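# Pack drinks upright into a standing canvas bag

## Task

Place every drink so it stands upright on the canvas bag's bottom, and make sure the bag itself is left standing with its sides raised.

## Robot and tools

Setup: two arms, left_arm and right_arm, each ending in a five-finger hand (a left hand on left_arm, a right hand on right_arm). A post is fixed to the floor behind them. Loose objects may occasionally get a brief shove from outside. Nothing may fall off the table or be left resting off it.

Frames: the scene frame has its origin at table-top height, halfway between the nominal arm bases. +z is up, +x points out over the table, and left_arm is on the +y side. These names do not match image left and right. Calibrated bases: left_arm at (+0.019, +0.289, +0.020) m, quat_wxyz (+1.000, 0, 0, +0.012); right_arm at (+0.006, -0.327, +0.036) m, quat_wxyz (+1.000, 0, 0, +0.006). Each arm reports its hand poses, velocities and Hand target in its own base frame, and its offsets run along its own base axes, with rotation about the Hand target's position. Fixed cameras and the table use the scene frame.

Hand point: a spot 0.05 m in front of the palm and 0.15 m out from the wrist face. Its +z runs along the straight fingers, +y points out of the palm, and +x runs across the palm. On the right hand +x points away from the thumb; on the left hand it points toward the thumb. Straight fingers extend 0.06 to 0.07 m past the point. A bracket on the little-finger side of the wrist sticks out and can strike things.

Row layout: every row is 28 numbers in [-1, 1], even when only one arm moves. The order is left_arm dx, dy, dz, rx, ry, rz; left hand thumb_turn, thumb_bend, index, middle, ring, little, force_limit, speed; then the same 14 for the right arm. The six pose numbers are an offset from that arm's Hand target as it stood when the action or move began. They are not a pose. 1.0 means 0.6 m for dx, dy, dz, and 180 degrees for rx, ry, rz, which together form one rotation vector. Every row in an action is measured from the same start. Sending the same offset again moves the arm further. Sending zeros asks for no new pose. The six finger numbers are absolute targets: -1 is open (thumb_turn beside the palm, fingers straight) and +1 is closed (thumb opposite the fingers, fingers curled). force_limit maps -1..+1 to about 0..10 N at the fingertip, or 0..15 N for the two thumb motors. speed runs from nearly zero at -1 up to full at +0.48 and stays full above that. No value means "unchanged". To keep a hand as it is, repeat the eight hand numbers from its last executed row. If no row has been run for that hand yet, send its hand_measured followed by its hand_force_limit and hand_speed.

Tools:
- execute_actions(actions, cameras): actions is a list of actions. Each action holds up to 15 rows, one per 1/30 s step, and the last row is repeated until 15 steps have passed. Images come back only if actions is empty or cameras requests them.
- move(target, speed, blend, blocking, cameras): target is one row or a list of up to 15 rows. Every row is an offset from the Hand targets at the start of the move, not from the previous row. The arm travels in straight lines with no collision avoidance and stops after 10 s. speed is in m/s, from 0.002 to 4.3, default 0.25, with turning limited to twice that value in rad/s. blend is in m and rounds corners in a list; 0 means a stop at each point. blocking=false returns after about 0.5 s while the motion goes on. The result adds a move: line giving the outcome (done, off_target, moving, held, fault) and the limits that acted (paced means the pose was clipped, held means steps were withheld).
- wait(seconds 0 to 3600): lets time pass with no new commands.
- stop(): brakes a running move.
- zoom_image(camera, region [x0, y0, x1, y1] in pixels, at most 504 by 504): a closer view from the latest image.
- show_instructions(): shows the reference pages.
- finished_scene(scene=1): ends the scene for good. The goal must then hold with the robot doing nothing.

Cameras: cam_high, cam_low, cam_left_wrist, cam_right_wrist, each 896x504.

Results: end_effector_position (m) and end_effector_quat_wxyz in each arm's base frame; Hand target, the last commanded pose after clipping, from which the next offsets are counted; joint positions, velocities and torques; hand_measured, hand_stopped_by (moving, target, force, stalled, fault) and hand_load_n, all in motor order. A lost grip shows as hand_load_n falling to about 0. MOTOR HOT and FAULT lines warn of heating and stops.

Behaviour: the arms track commands loosely. At rest they often sit 1 to 3 cm short, usually low, and sometimes 5 cm off, with no contact involved. If a gap remains, send it as an extra offset. Each step clips commanded rotation to within 40 degrees of the measured orientation. A blocked arm keeps pushing until you command it back past its current hand point. Joint ranges (rad): waist ±2.880, shoulder 0 to 3.142, elbow 0 to 3.019, wrist pitch -1.693 to 1.571, wrist yaw ±1.571, wrist roll ±2.094.

Gripping: with the thumb turned fully across, the hand holds objects about 0.035 to 0.065 m thick, or handles down to 0.025 m. A thumb-tip to index-pad pinch can hold a light item up to about 0.08 m. For a gentle grip, close at speed -0.94 or lower. To squeeze harder, raise force_limit and send a target that is more closed than hand_measured. To release, send a target that is more open.

Avoid: dropping items even a few millimetres, letting go of something still moving, fast impacts, hard pressing on fixed or heavy things, the two hands or arms touching, clamping one hand on the other, overloading fingers, and holding loads or stretched poses long enough to overheat motors (100 °C drops the arm).

Each tool is called after "Call:" by a JSON object that holds its "method" and its "body".

Reference images:

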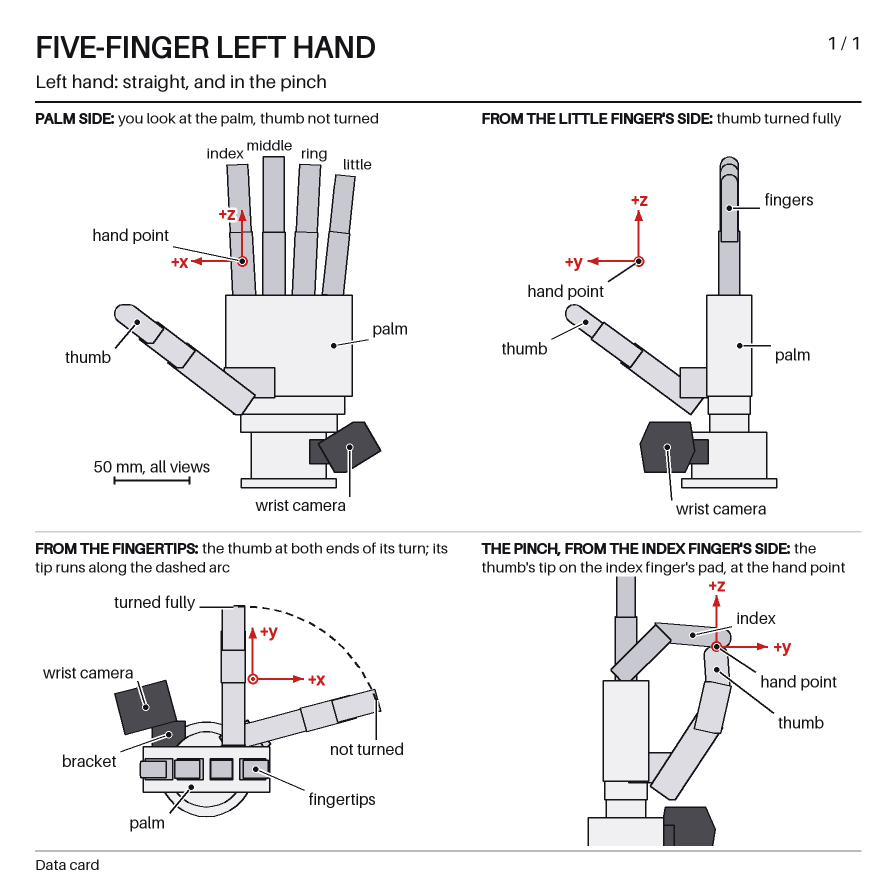

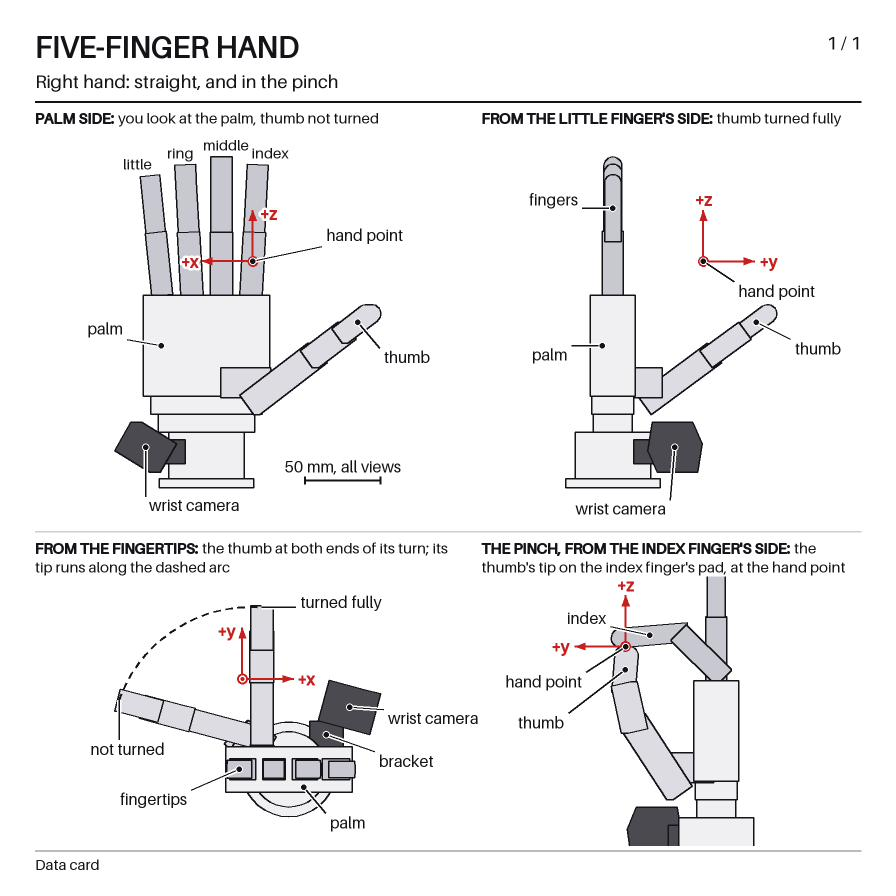

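## Session

Call:
{"method": "execute_actions", "body": {"actions": []}}

Scene clock: 0.00 s.
left_arm: end_effector_position=(+0.4290, -0.1252, +0.3573) hand_measured=(-1.000, -1.000, -1.000, -1.000, -1.000, -1.000) hand_load_n=(+0.0, +0.0, +0.0, +0.0, +0.0, +0.0) hand_stopped_by=(target, target, target, target, target, target) hand_force_limit=0.00 hand_speed=-0.80 end_effector_quat_wxyz=(+0.000, +0.532, -0.526, +0.664) | right_arm: end_effector_position=(+0.3556, +0.1151, +0.1529) hand_measured=(-1.000, -1.000, -1.000, -1.000, -1.000, -1.000) hand_load_n=(+0.0, +0.0, +0.0, +0.0, +0.0, +0.0) hand_stopped_by=(target, target, target, target, target, target) hand_force_limit=0.00 hand_speed=-0.80 end_effector_quat_wxyz=(+0.086, +0.872, -0.481, -0.032)
Joint positions: left_arm=[0.161 1.063 0.854 0.009 0.932 -0.631] | right_arm=[0.311 1.637 1.38 -1.483 0.072 -0.245]
Joint velocities: within noise
Joint torques (N m): no reading
Heat: left arm: hottest wrist yaw 39 °C; right arm: hottest waist 41 °C.
Hand target: left_arm +0.4324, -0.1246, +0.3654; -0.005, +0.526, -0.527, +0.668 | right_arm +0.3617, +0.1171, +0.1573; +0.080, +0.872, -0.482, -0.026

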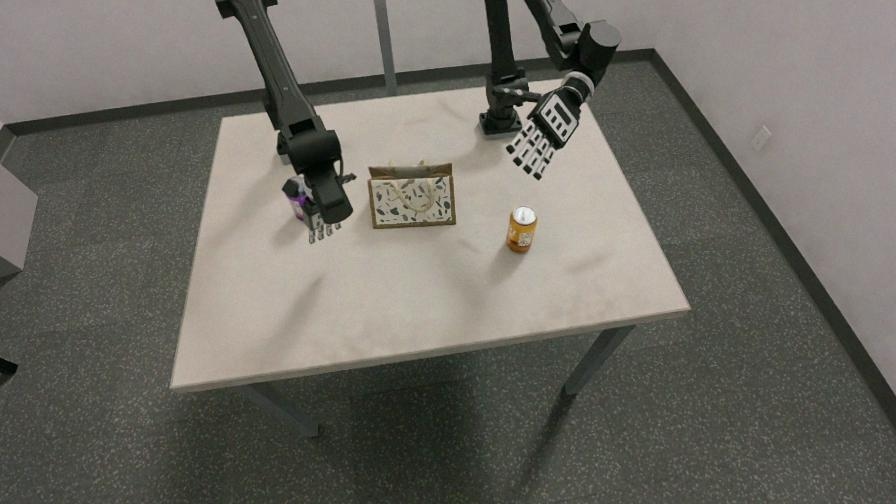

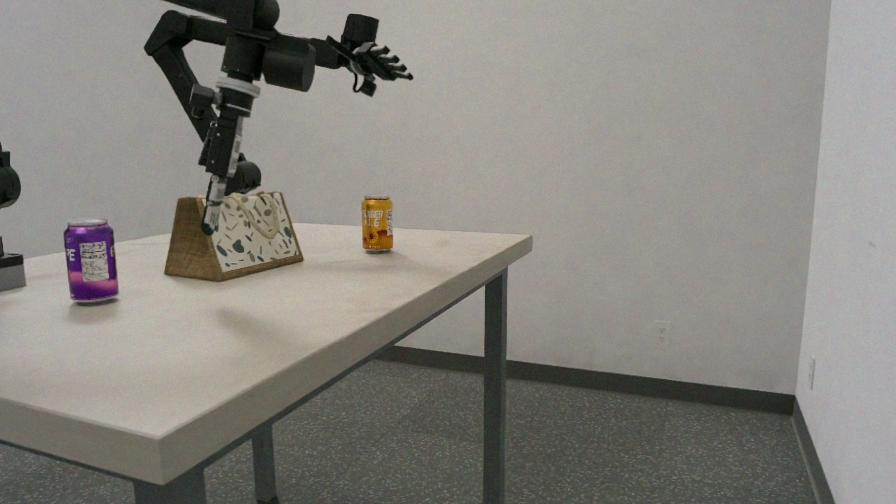

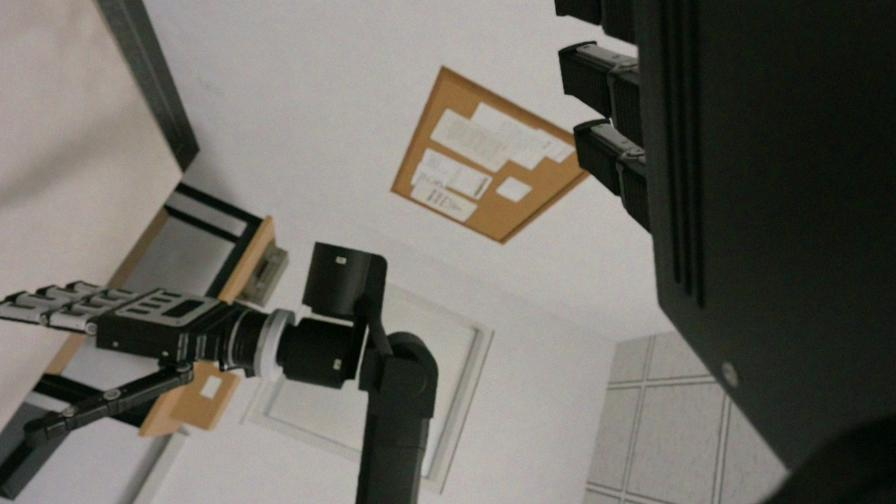

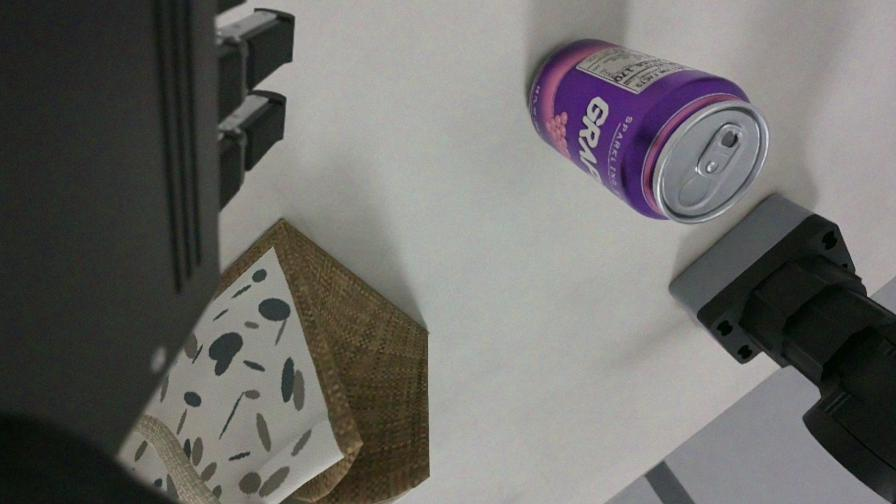

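Call:
{"method": "zoom_image", "body": {"camera": "cam_high", "region": [260, 130, 560, 280]}}

Call:
{"method": "zoom_image", "body": {"camera": "cam_low", "region": [40, 150, 420, 320]}}

Scaled by 1.680 from the camera's image (finer frame: 1280x720).

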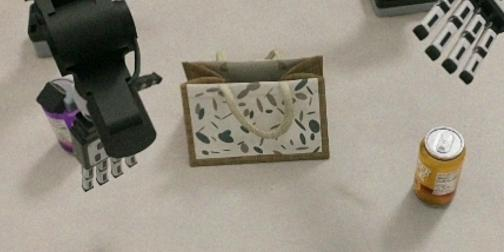

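Scaled by 1.326 from the camera's image (finer frame: 1280x720).

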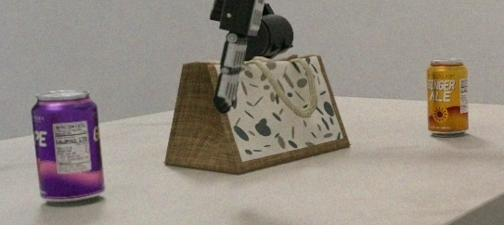

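Call:
{"method": "move", "body": {"target": [0,0,0,0,0,0,-1,-1,-1,-1,-1,-1,0,-0.8, 0.064,0.098,0.2,0.281,-0.1437,0.300,-1,-1,-1,-1,-1,-1,0,-0.8], "speed": 0.2, "cameras": ["all"]}}

Scene clock: 9.90 s.
left_arm: end_effector_position=(+0.4290, -0.1252, +0.3573) hand_measured=(-1.000, -1.000, -1.000, -1.000, -1.000, -1.000) hand_load_n=(-0.5, +0.0, +0.0, -0.5, +0.0, +0.0) hand_stopped_by=(target, target, target, target, target, target) hand_force_limit=0.00 hand_speed=-0.80 end_effector_quat_wxyz=(+0.000, +0.532, -0.526, +0.664) | right_arm: end_effector_position=(+0.3860, +0.1777, +0.2593) hand_measured=(-1.000, -1.000, -1.000, -1.000, -1.000, -1.000) hand_load_n=(+0.0, +0.0, +0.0, +0.0, +0.0, +0.0) hand_stopped_by=(target, target, target, target, target, target) hand_force_limit=0.00 hand_speed=-0.80 end_effector_quat_wxyz=(-0.377, +0.926, -0.009, -0.022)
Joint positions: left_arm=[0.161 1.063 0.854 0.009 0.932 -0.631] | right_arm=[0.198 1.443 1.435 -1.417 -0.764 -1.295]
Joint torques (N m): left_arm=[-1.08 -6.77 10.18 1.37 0.03 -0.16] | right_arm=[-1.26 -10.23 11.26 0.13 -0.78 -0.26]
Heat: left arm: hottest wrist yaw 39 °C; right arm: hottest waist 41 °C.
Hand target: left_arm +0.4324, -0.1246, +0.3654; -0.005, +0.526, -0.527, +0.668 | right_arm +0.4002, +0.1758, +0.2772; -0.383, +0.924, +0.000, +0.000
Off the commanded pose: left_arm 0.009 m, 1 deg | right_arm 0.023 m, 3 deg.
move: off_target (right_arm)
cam_right_wrist: T_world_to_cam=[[0.20364, -0.70931, -0.67484, 0.2245], [-0.80827, -0.51077, 0.29294, 0.323], [-0.55247, 0.4858, -0.67733, 0.41749]] pos_world=[0.44601, 0.1214, 0.33966]

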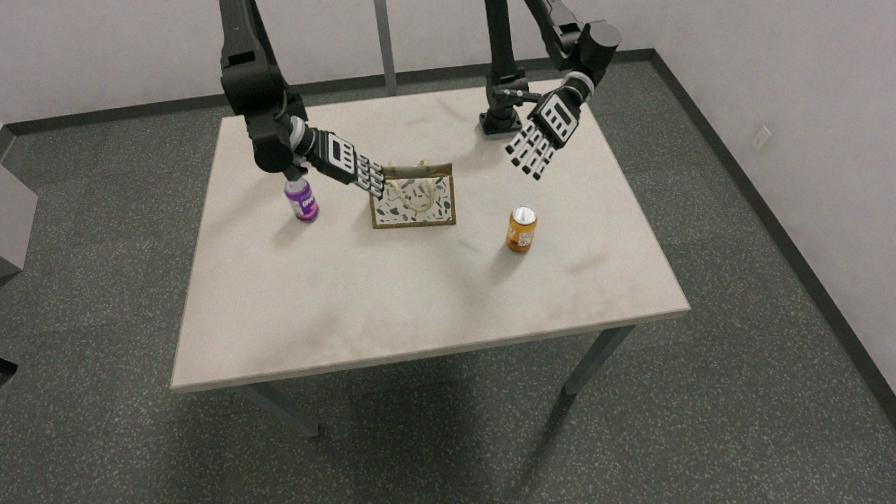

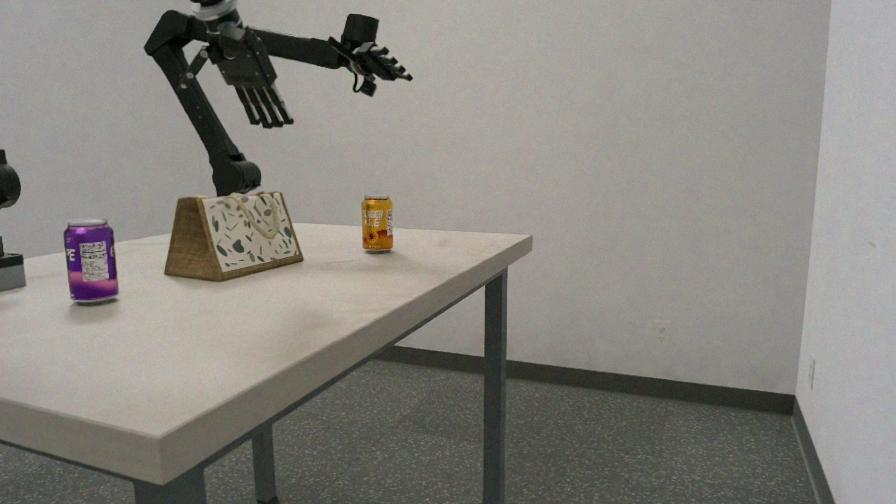

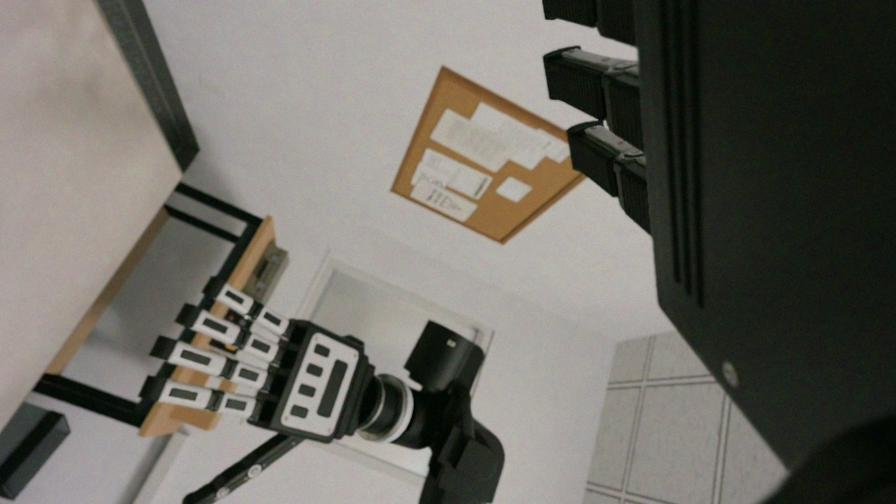

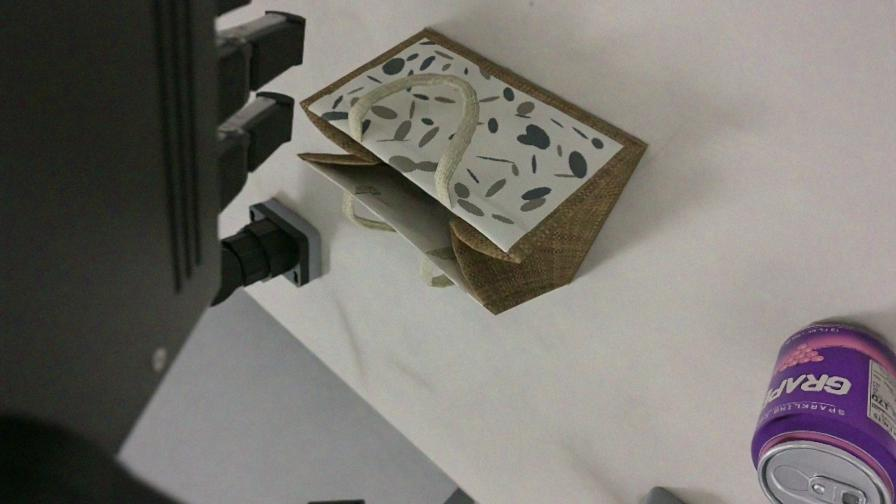

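Call:
{"method": "zoom_image", "body": {"camera": "cam_right_wrist", "region": [280, 10, 680, 340]}}

Scaled by 1.260 from the camera's image (finer frame: 1280x720).

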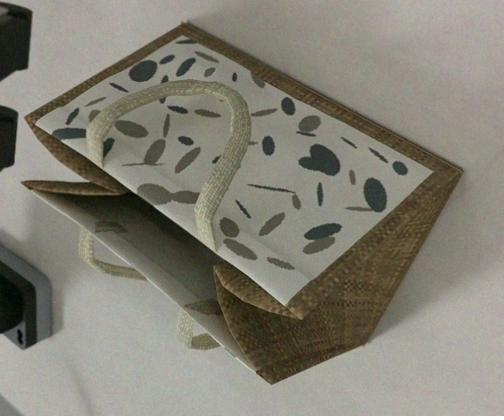

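Call:
{"method": "zoom_image", "body": {"camera": "cam_high", "region": [250, 90, 470, 240]}}

Call:
{"method": "zoom_image", "body": {"camera": "cam_low", "region": [140, 20, 440, 300]}}

Scaled by 2.291 from the camera's image (finer frame: 1280x720).

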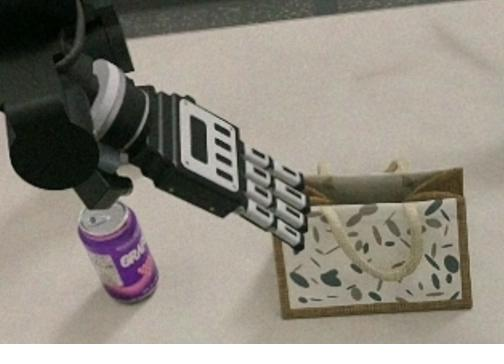

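Scaled by 1.680 from the camera's image (finer frame: 1280x720).

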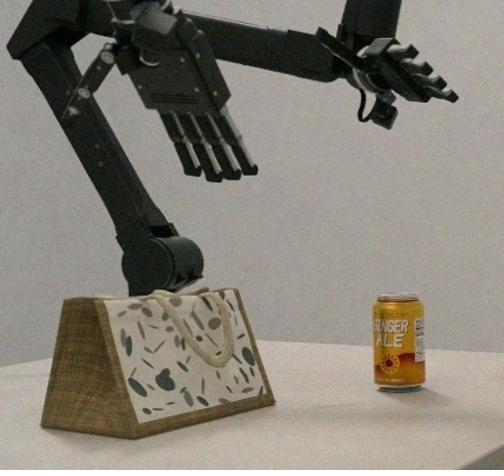

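Call:
{"method": "move", "body": {"target": [0,0,0,0,0,0,-1,-1,-1,-1,-1,-1,0,-0.8, -0.279,0.292,0.005,-0.188,0.208,-0.502,-1,-1,-1,-1,1,1,-0.5,-0.2], "speed": 0.25, "cameras": ["all"]}}

Scene clock: 21.13 s.
left_arm: end_effector_position=(+0.4290, -0.1252, +0.3573) hand_measured=(-1.000, -1.000, -1.000, -1.000, -1.000, -1.000) hand_load_n=(+0.0, +0.0, +0.0, +0.0, +0.0, +0.0) hand_stopped_by=(target, target, target, target, target, target) hand_force_limit=0.00 hand_speed=-0.80 end_effector_quat_wxyz=(+0.000, +0.532, -0.526, +0.664) | right_arm: end_effector_position=(+0.2265, +0.3396, +0.2679) hand_measured=(-1.000, -1.000, -1.000, -1.000, +1.000, +1.000) hand_load_n=(+0.0, +0.0, +0.0, +0.0, +0.5, +0.0) hand_stopped_by=(target, target, target, target, target, target) hand_force_limit=-0.50 hand_speed=-0.20 end_effector_quat_wxyz=(-0.013, -0.672, +0.740, +0.001)
Joint positions: left_arm=[0.161 1.063 0.854 0.009 0.932 -0.631] | right_arm=[0.818 1.442 1.496 -1.651 -0.004 0.914]
Joint torques (N m): left_arm=[-1.14 -6.89 10.15 1.37 0.03 -0.16] | right_arm=[0.62 -9.17 10.91 -0.2 0.21 -0.01]
Heat: left arm: hottest wrist yaw 39 °C; right arm: hottest elbow 43 °C.
Hand target: left_arm +0.4324, -0.1246, +0.3654; -0.005, +0.526, -0.527, +0.668 | right_arm +0.2328, +0.3511, +0.2803; +0.000, -0.671, +0.742, +0.000
Off the commanded pose: left_arm 0.009 m, 1 deg | right_arm 0.018 m, 2 deg.
move: off_target (right_arm)
cam_right_wrist: T_world_to_cam=[[-0.98925, -0.13964, 0.04335, 0.26191], [-0.09596, 0.84379, 0.52802, -0.41006], [-0.11031, 0.51819, -0.84812, 0.19115]] pos_world=[0.24083, 0.28353, 0.36728]

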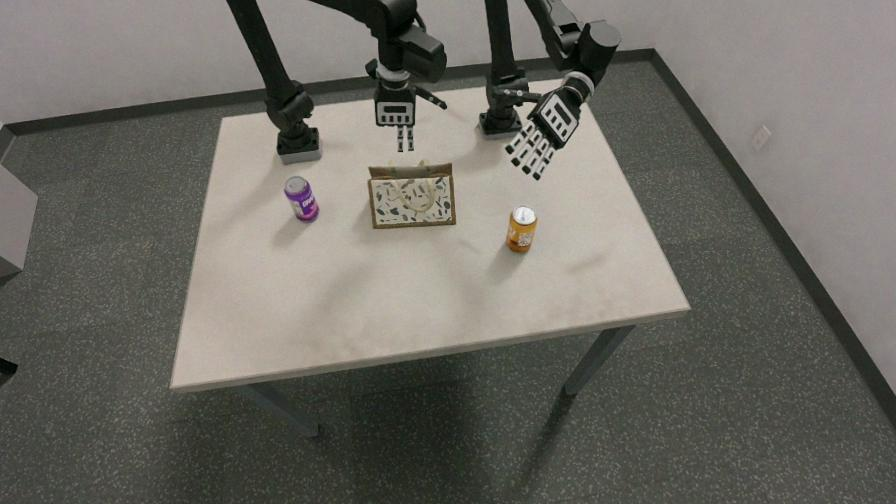

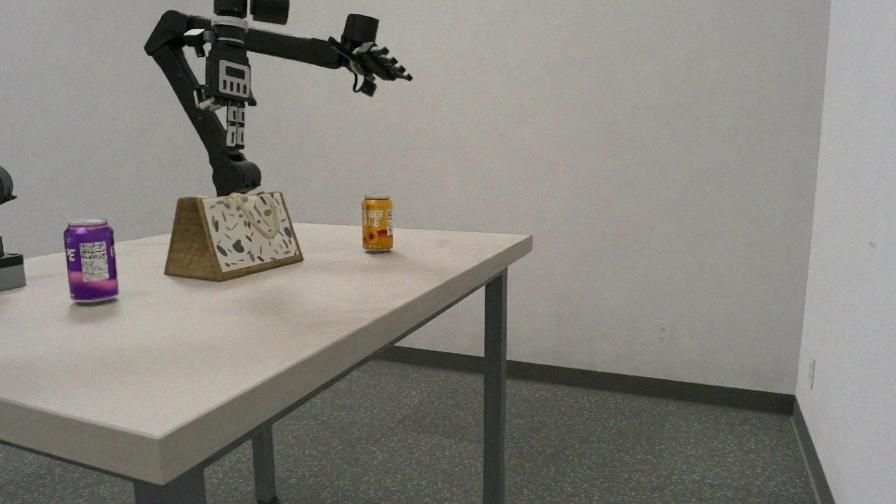

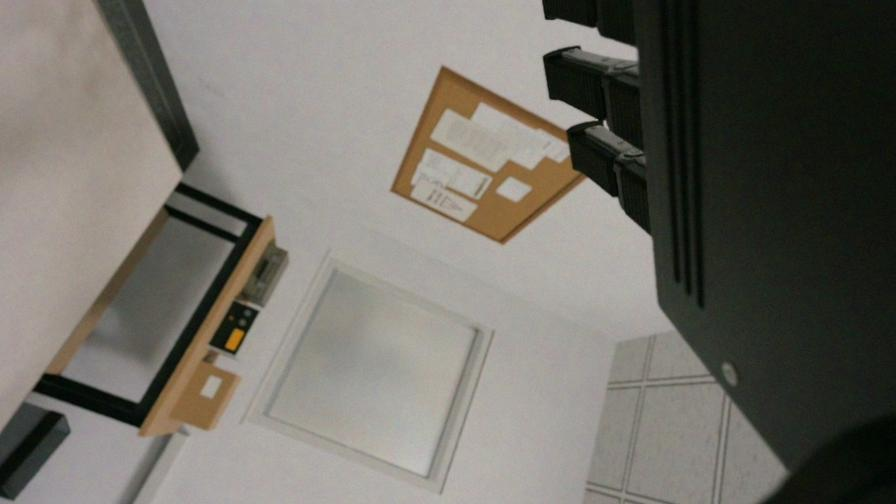

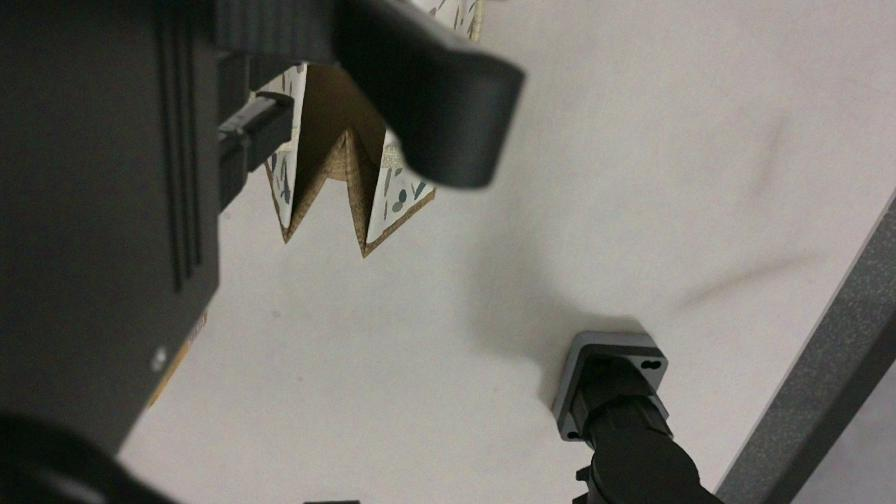

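Call:
{"method": "zoom_image", "body": {"camera": "cam_high", "region": [340, 60, 480, 240]}}

Call:
{"method": "zoom_image", "body": {"camera": "cam_low", "region": [150, 40, 330, 290]}}

Call:
{"method": "zoom_image", "body": {"camera": "cam_right_wrist", "region": [200, 0, 560, 280]}}

Scaled by 2.800 from the camera's image (finer frame: 1280x720).

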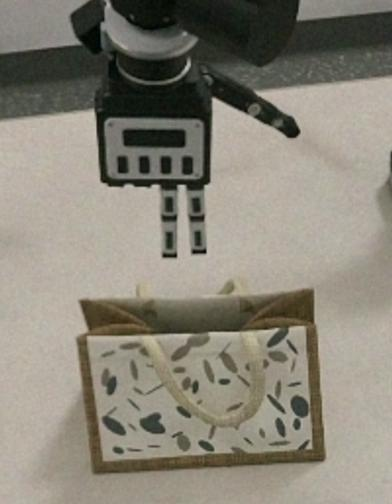

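Scaled by 2.016 from the camera's image (finer frame: 1280x720).

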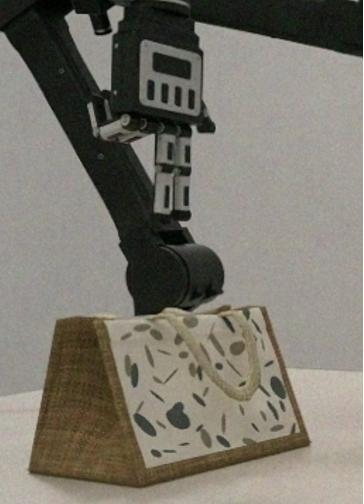

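Scaled by 1.400 from the camera's image (finer frame: 1280x720).

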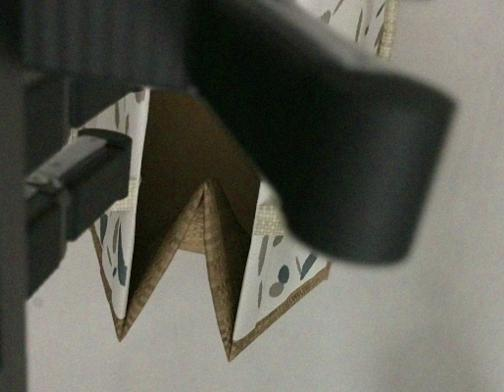

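Call:
{"method": "move", "body": {"target": [0,0,0,0,0,0,-1,-1,-1,-1,-1,-1,0,-0.8, -0.008,0,-0.105,0,0,0,-1,-1,-1,-1,1,1,-0.5,-0.2], "speed": 0.15, "cameras": ["all"]}}

Call:
{"method": "zoom_image", "body": {"camera": "cam_high", "region": [340, 90, 480, 240]}}

Call:
{"method": "zoom_image", "body": {"camera": "cam_low", "region": [150, 90, 330, 290]}}

Scene clock: 23.63 s.
left_arm: end_effector_position=(+0.4290, -0.1252, +0.3573) hand_measured=(-1.000, -1.000, -1.000, -1.000, -1.000, -1.000) hand_load_n=(+0.0, +0.0, +0.0, +0.0, +0.0, +0.0) hand_stopped_by=(target, target, target, target, target, target) hand_force_limit=0.00 hand_speed=-0.80 end_effector_quat_wxyz=(+0.000, +0.532, -0.526, +0.664) | right_arm: end_effector_position=(+0.2297, +0.3466, +0.2217) hand_measured=(-1.000, -1.000, -1.000, -1.000, +1.000, +1.000) hand_load_n=(+0.0, +0.0, +0.0, +0.0, +0.0, +0.5) hand_stopped_by=(target, target, target, target, target, target) hand_force_limit=-0.50 hand_speed=-0.20 end_effector_quat_wxyz=(+0.000, -0.671, +0.741, +0.002)
Joint positions: left_arm=[0.161 1.063 0.854 0.009 0.932 -0.631] | right_arm=[0.824 1.442 1.376 -1.504 -0.004 0.923]
Joint torques (N m): left_arm=[-1.14 -6.77 10.17 1.37 0.03 -0.16] | right_arm=[0.73 -9.7 7.16 0.58 0.17 0.01]
Heat: left arm: hottest wrist yaw 39 °C; right arm: hottest elbow 44 °C.
Hand target: left_arm +0.4324, -0.1246, +0.3654; -0.005, +0.526, -0.527, +0.668 | right_arm +0.2278, +0.3510, +0.2173; +0.000, -0.670, +0.742, +0.000
Off the commanded pose: left_arm 0.009 m, 1 deg | right_arm 0.006 m, 0 deg.
move: done
cam_right_wrist: T_world_to_cam=[[-0.9903, -0.13722, 0.02181, 0.27228], [-0.10361, 0.83386, 0.54217, -0.38923], [-0.09258, 0.53465, -0.83999, 0.13713]] pos_world=[0.24201, 0.28861, 0.32028]

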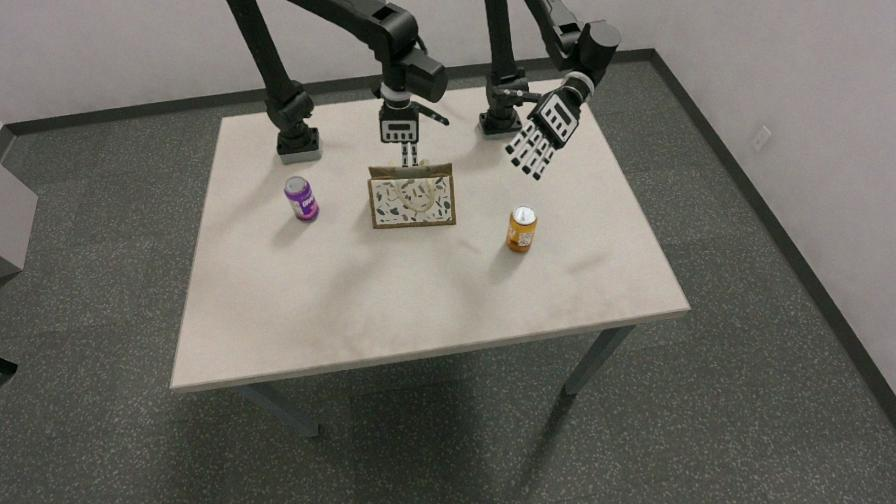

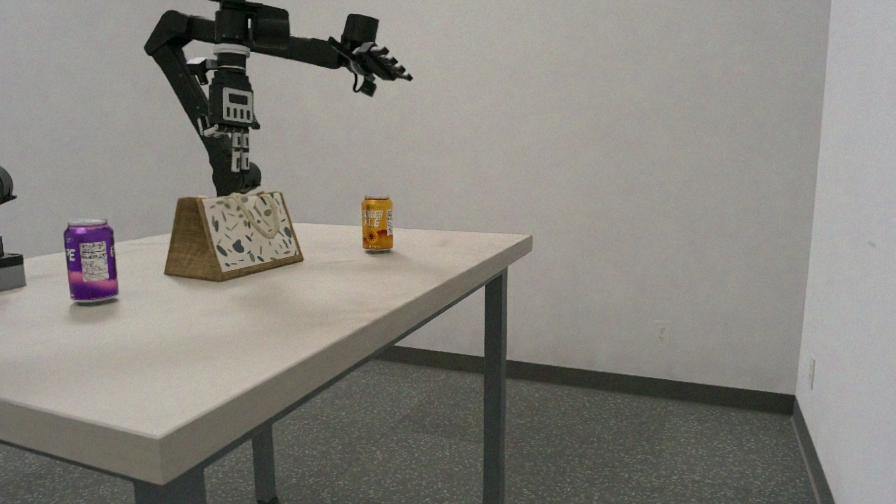

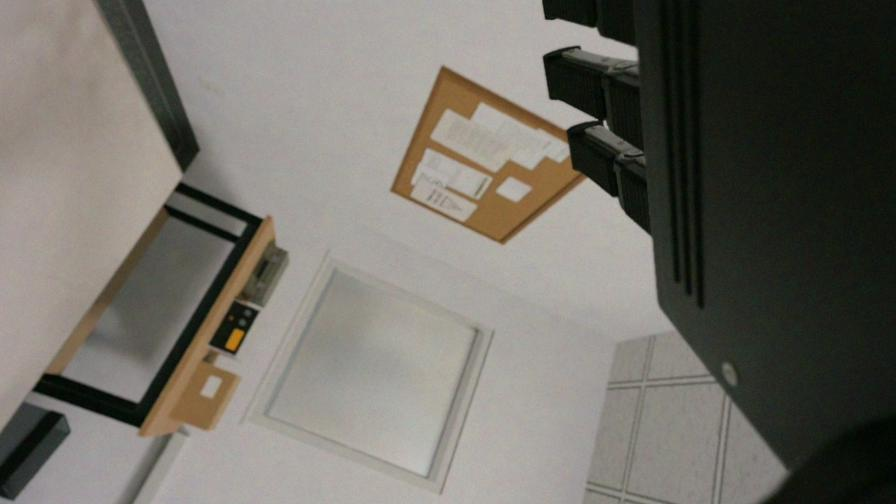

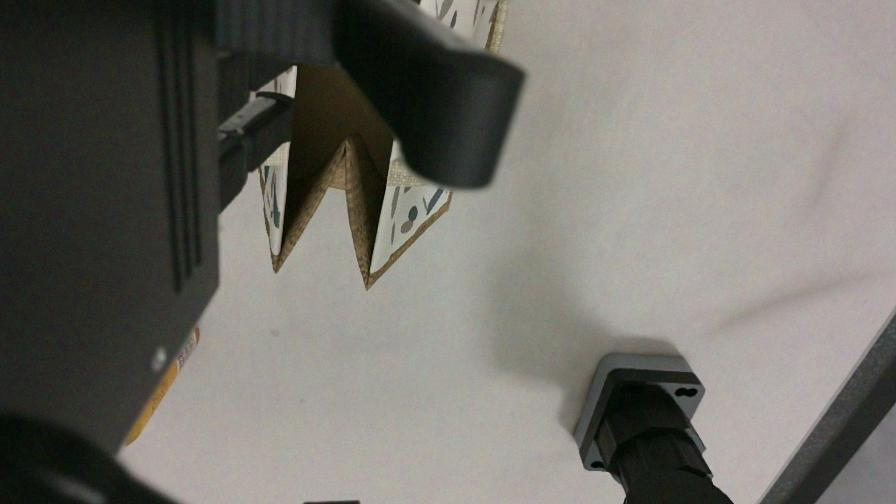

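Scaled by 3.360 from the camera's image (finer frame: 1280x720).

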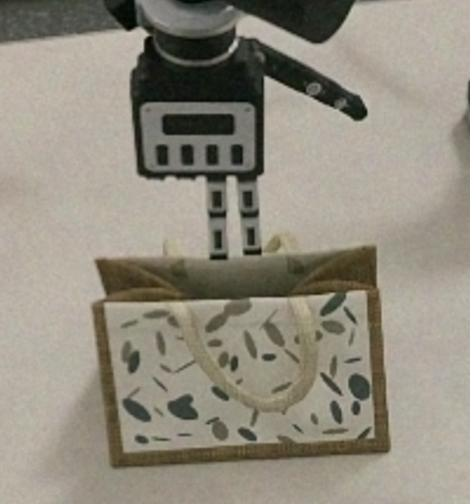

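Scaled by 2.520 from the camera's image (finer frame: 1280x720).

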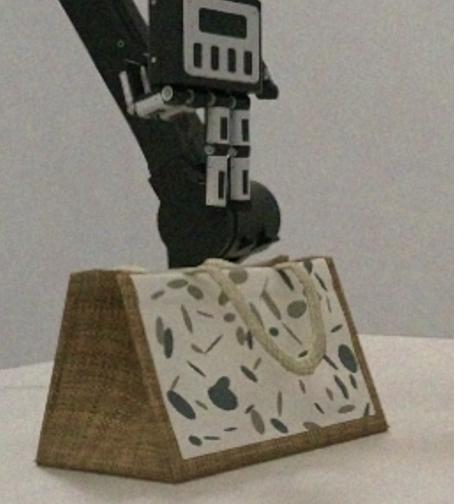

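Call:
{"method": "move", "body": {"target": [[0,0,0,0,0,0,-1,-1,-1,-1,-1,-1,0,-0.8, -0.03,0,0,0,0,0,-1,-1,-1,-1,1,1,-0.5,-0.2],[0,0,0,0,0,0,-1,-1,-1,-1,-1,-1,0,-0.8, -0.03,0,-0.07,0,0,0,-1,-1,-1,-1,1,1,-0.5,-0.2]], "speed": 0.1, "cameras": ["all"]}}

Call:
{"method": "zoom_image", "body": {"camera": "cam_high", "region": [340, 90, 480, 240]}}

Call:
{"method": "zoom_image", "body": {"camera": "cam_low", "region": [150, 90, 330, 290]}}

Scene clock: 26.67 s.
left_arm: end_effector_position=(+0.4290, -0.1252, +0.3573) hand_measured=(-1.000, -1.000, -1.000, -1.000, -1.000, -1.000) hand_load_n=(+0.0, +0.0, +0.0, +0.0, +0.0, +0.0) hand_stopped_by=(target, target, target, target, target, target) hand_force_limit=0.00 hand_speed=-0.80 end_effector_quat_wxyz=(+0.000, +0.532, -0.526, +0.664) | right_arm: end_effector_position=(+0.2111, +0.3489, +0.1794) hand_measured=(-1.000, -1.000, -1.000, -1.000, +1.000, +1.000) hand_load_n=(+0.0, +0.0, +0.0, +0.0, +0.0, +0.0) hand_stopped_by=(target, target, target, target, target, target) hand_force_limit=-0.50 hand_speed=-0.20 end_effector_quat_wxyz=(+0.000, -0.673, +0.740, +0.001)
Joint positions: left_arm=[0.161 1.063 0.854 0.009 0.932 -0.631] | right_arm=[0.862 1.429 1.251 -1.392 -0.003 0.956]
Joint torques (N m): left_arm=[-1.14 -6.77 10.17 1.36 0.03 -0.15] | right_arm=[0.32 -9.58 6.82 0.55 0.17 0]
Heat: left arm: hottest wrist yaw 39 °C; right arm: hottest elbow 44 °C.
Hand target: left_arm +0.4324, -0.1246, +0.3654; -0.005, +0.526, -0.527, +0.668 | right_arm +0.2099, +0.3510, +0.1753; +0.000, -0.670, +0.742, +0.000
Off the commanded pose: left_arm 0.009 m, 1 deg | right_arm 0.005 m, 0 deg.
move: done
cam_right_wrist: T_world_to_cam=[[-0.98961, -0.14216, 0.02169, 0.25673], [-0.1079, 0.83375, 0.54149, -0.36901], [-0.09506, 0.53352, -0.84043, 0.09963]] pos_world=[0.22371, 0.29101, 0.27798]

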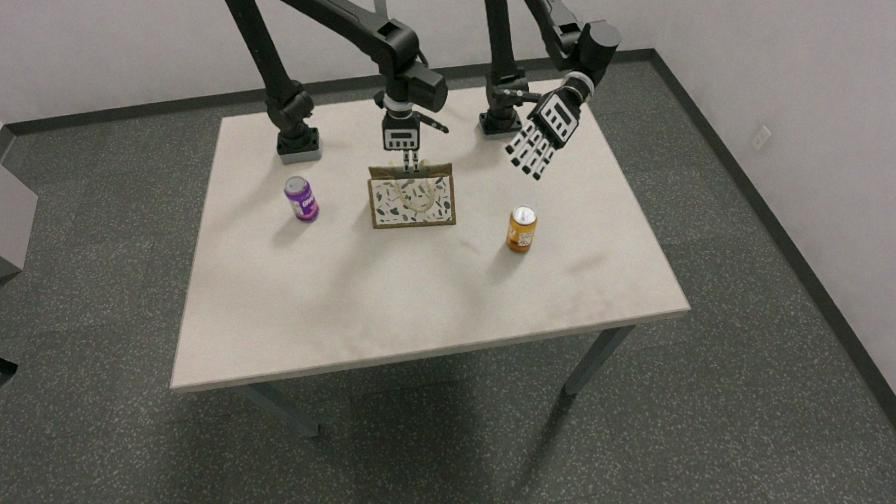

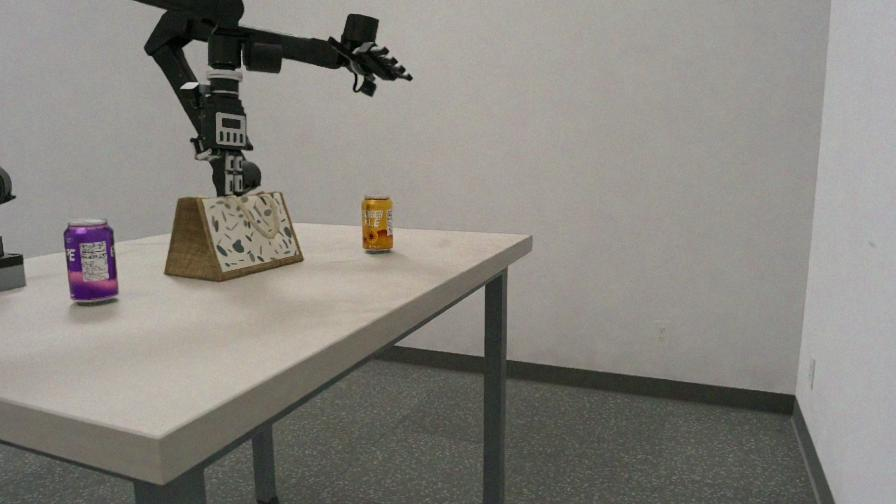

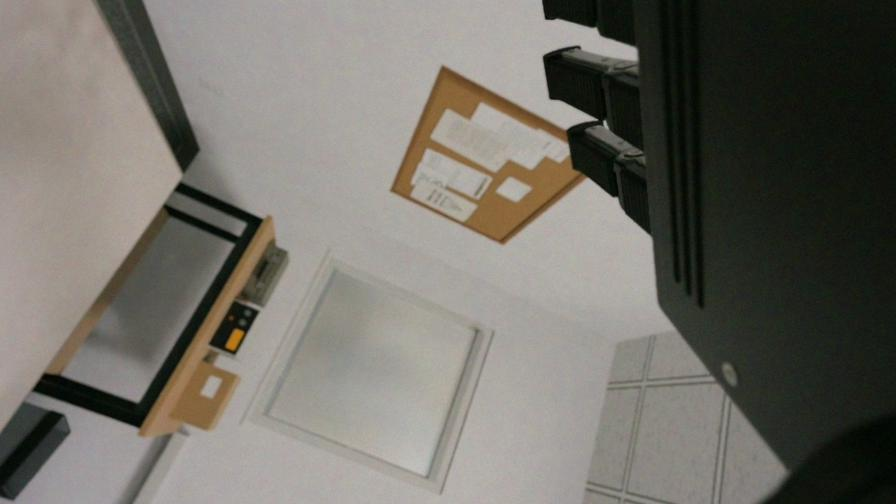

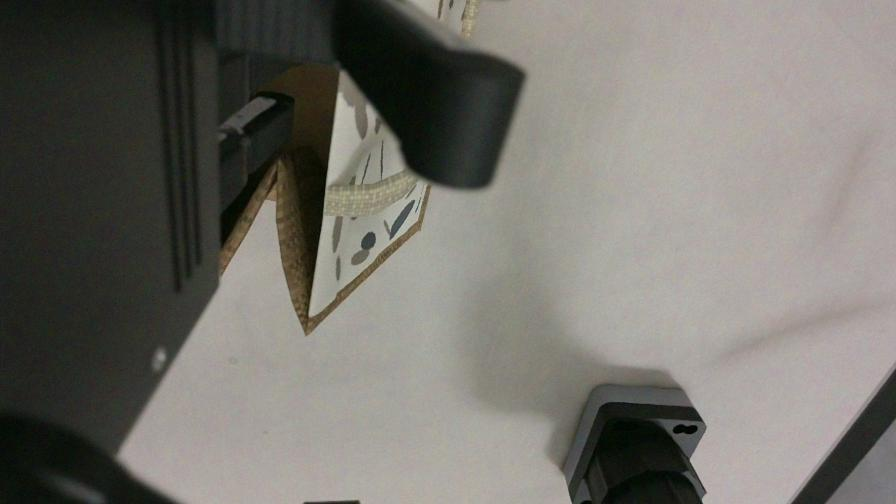

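Scaled by 3.360 from the camera's image (finer frame: 1280x720).

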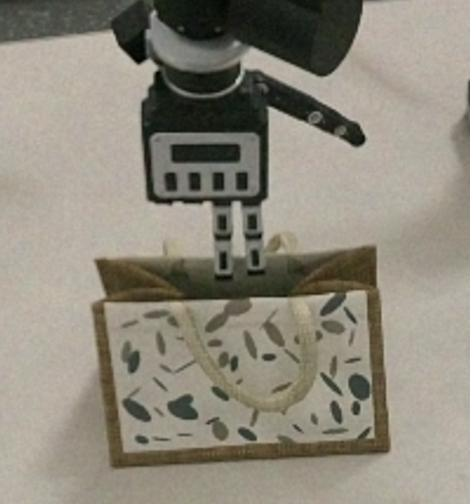

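Scaled by 2.520 from the camera's image (finer frame: 1280x720).

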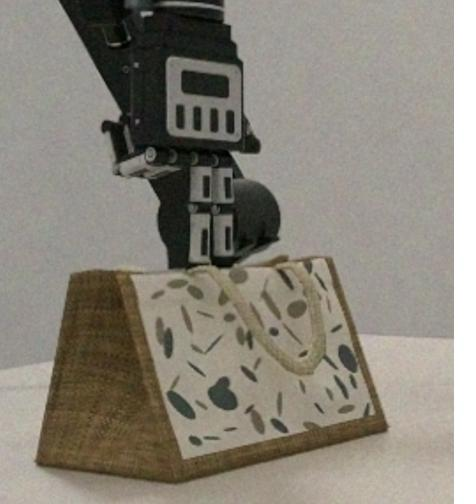

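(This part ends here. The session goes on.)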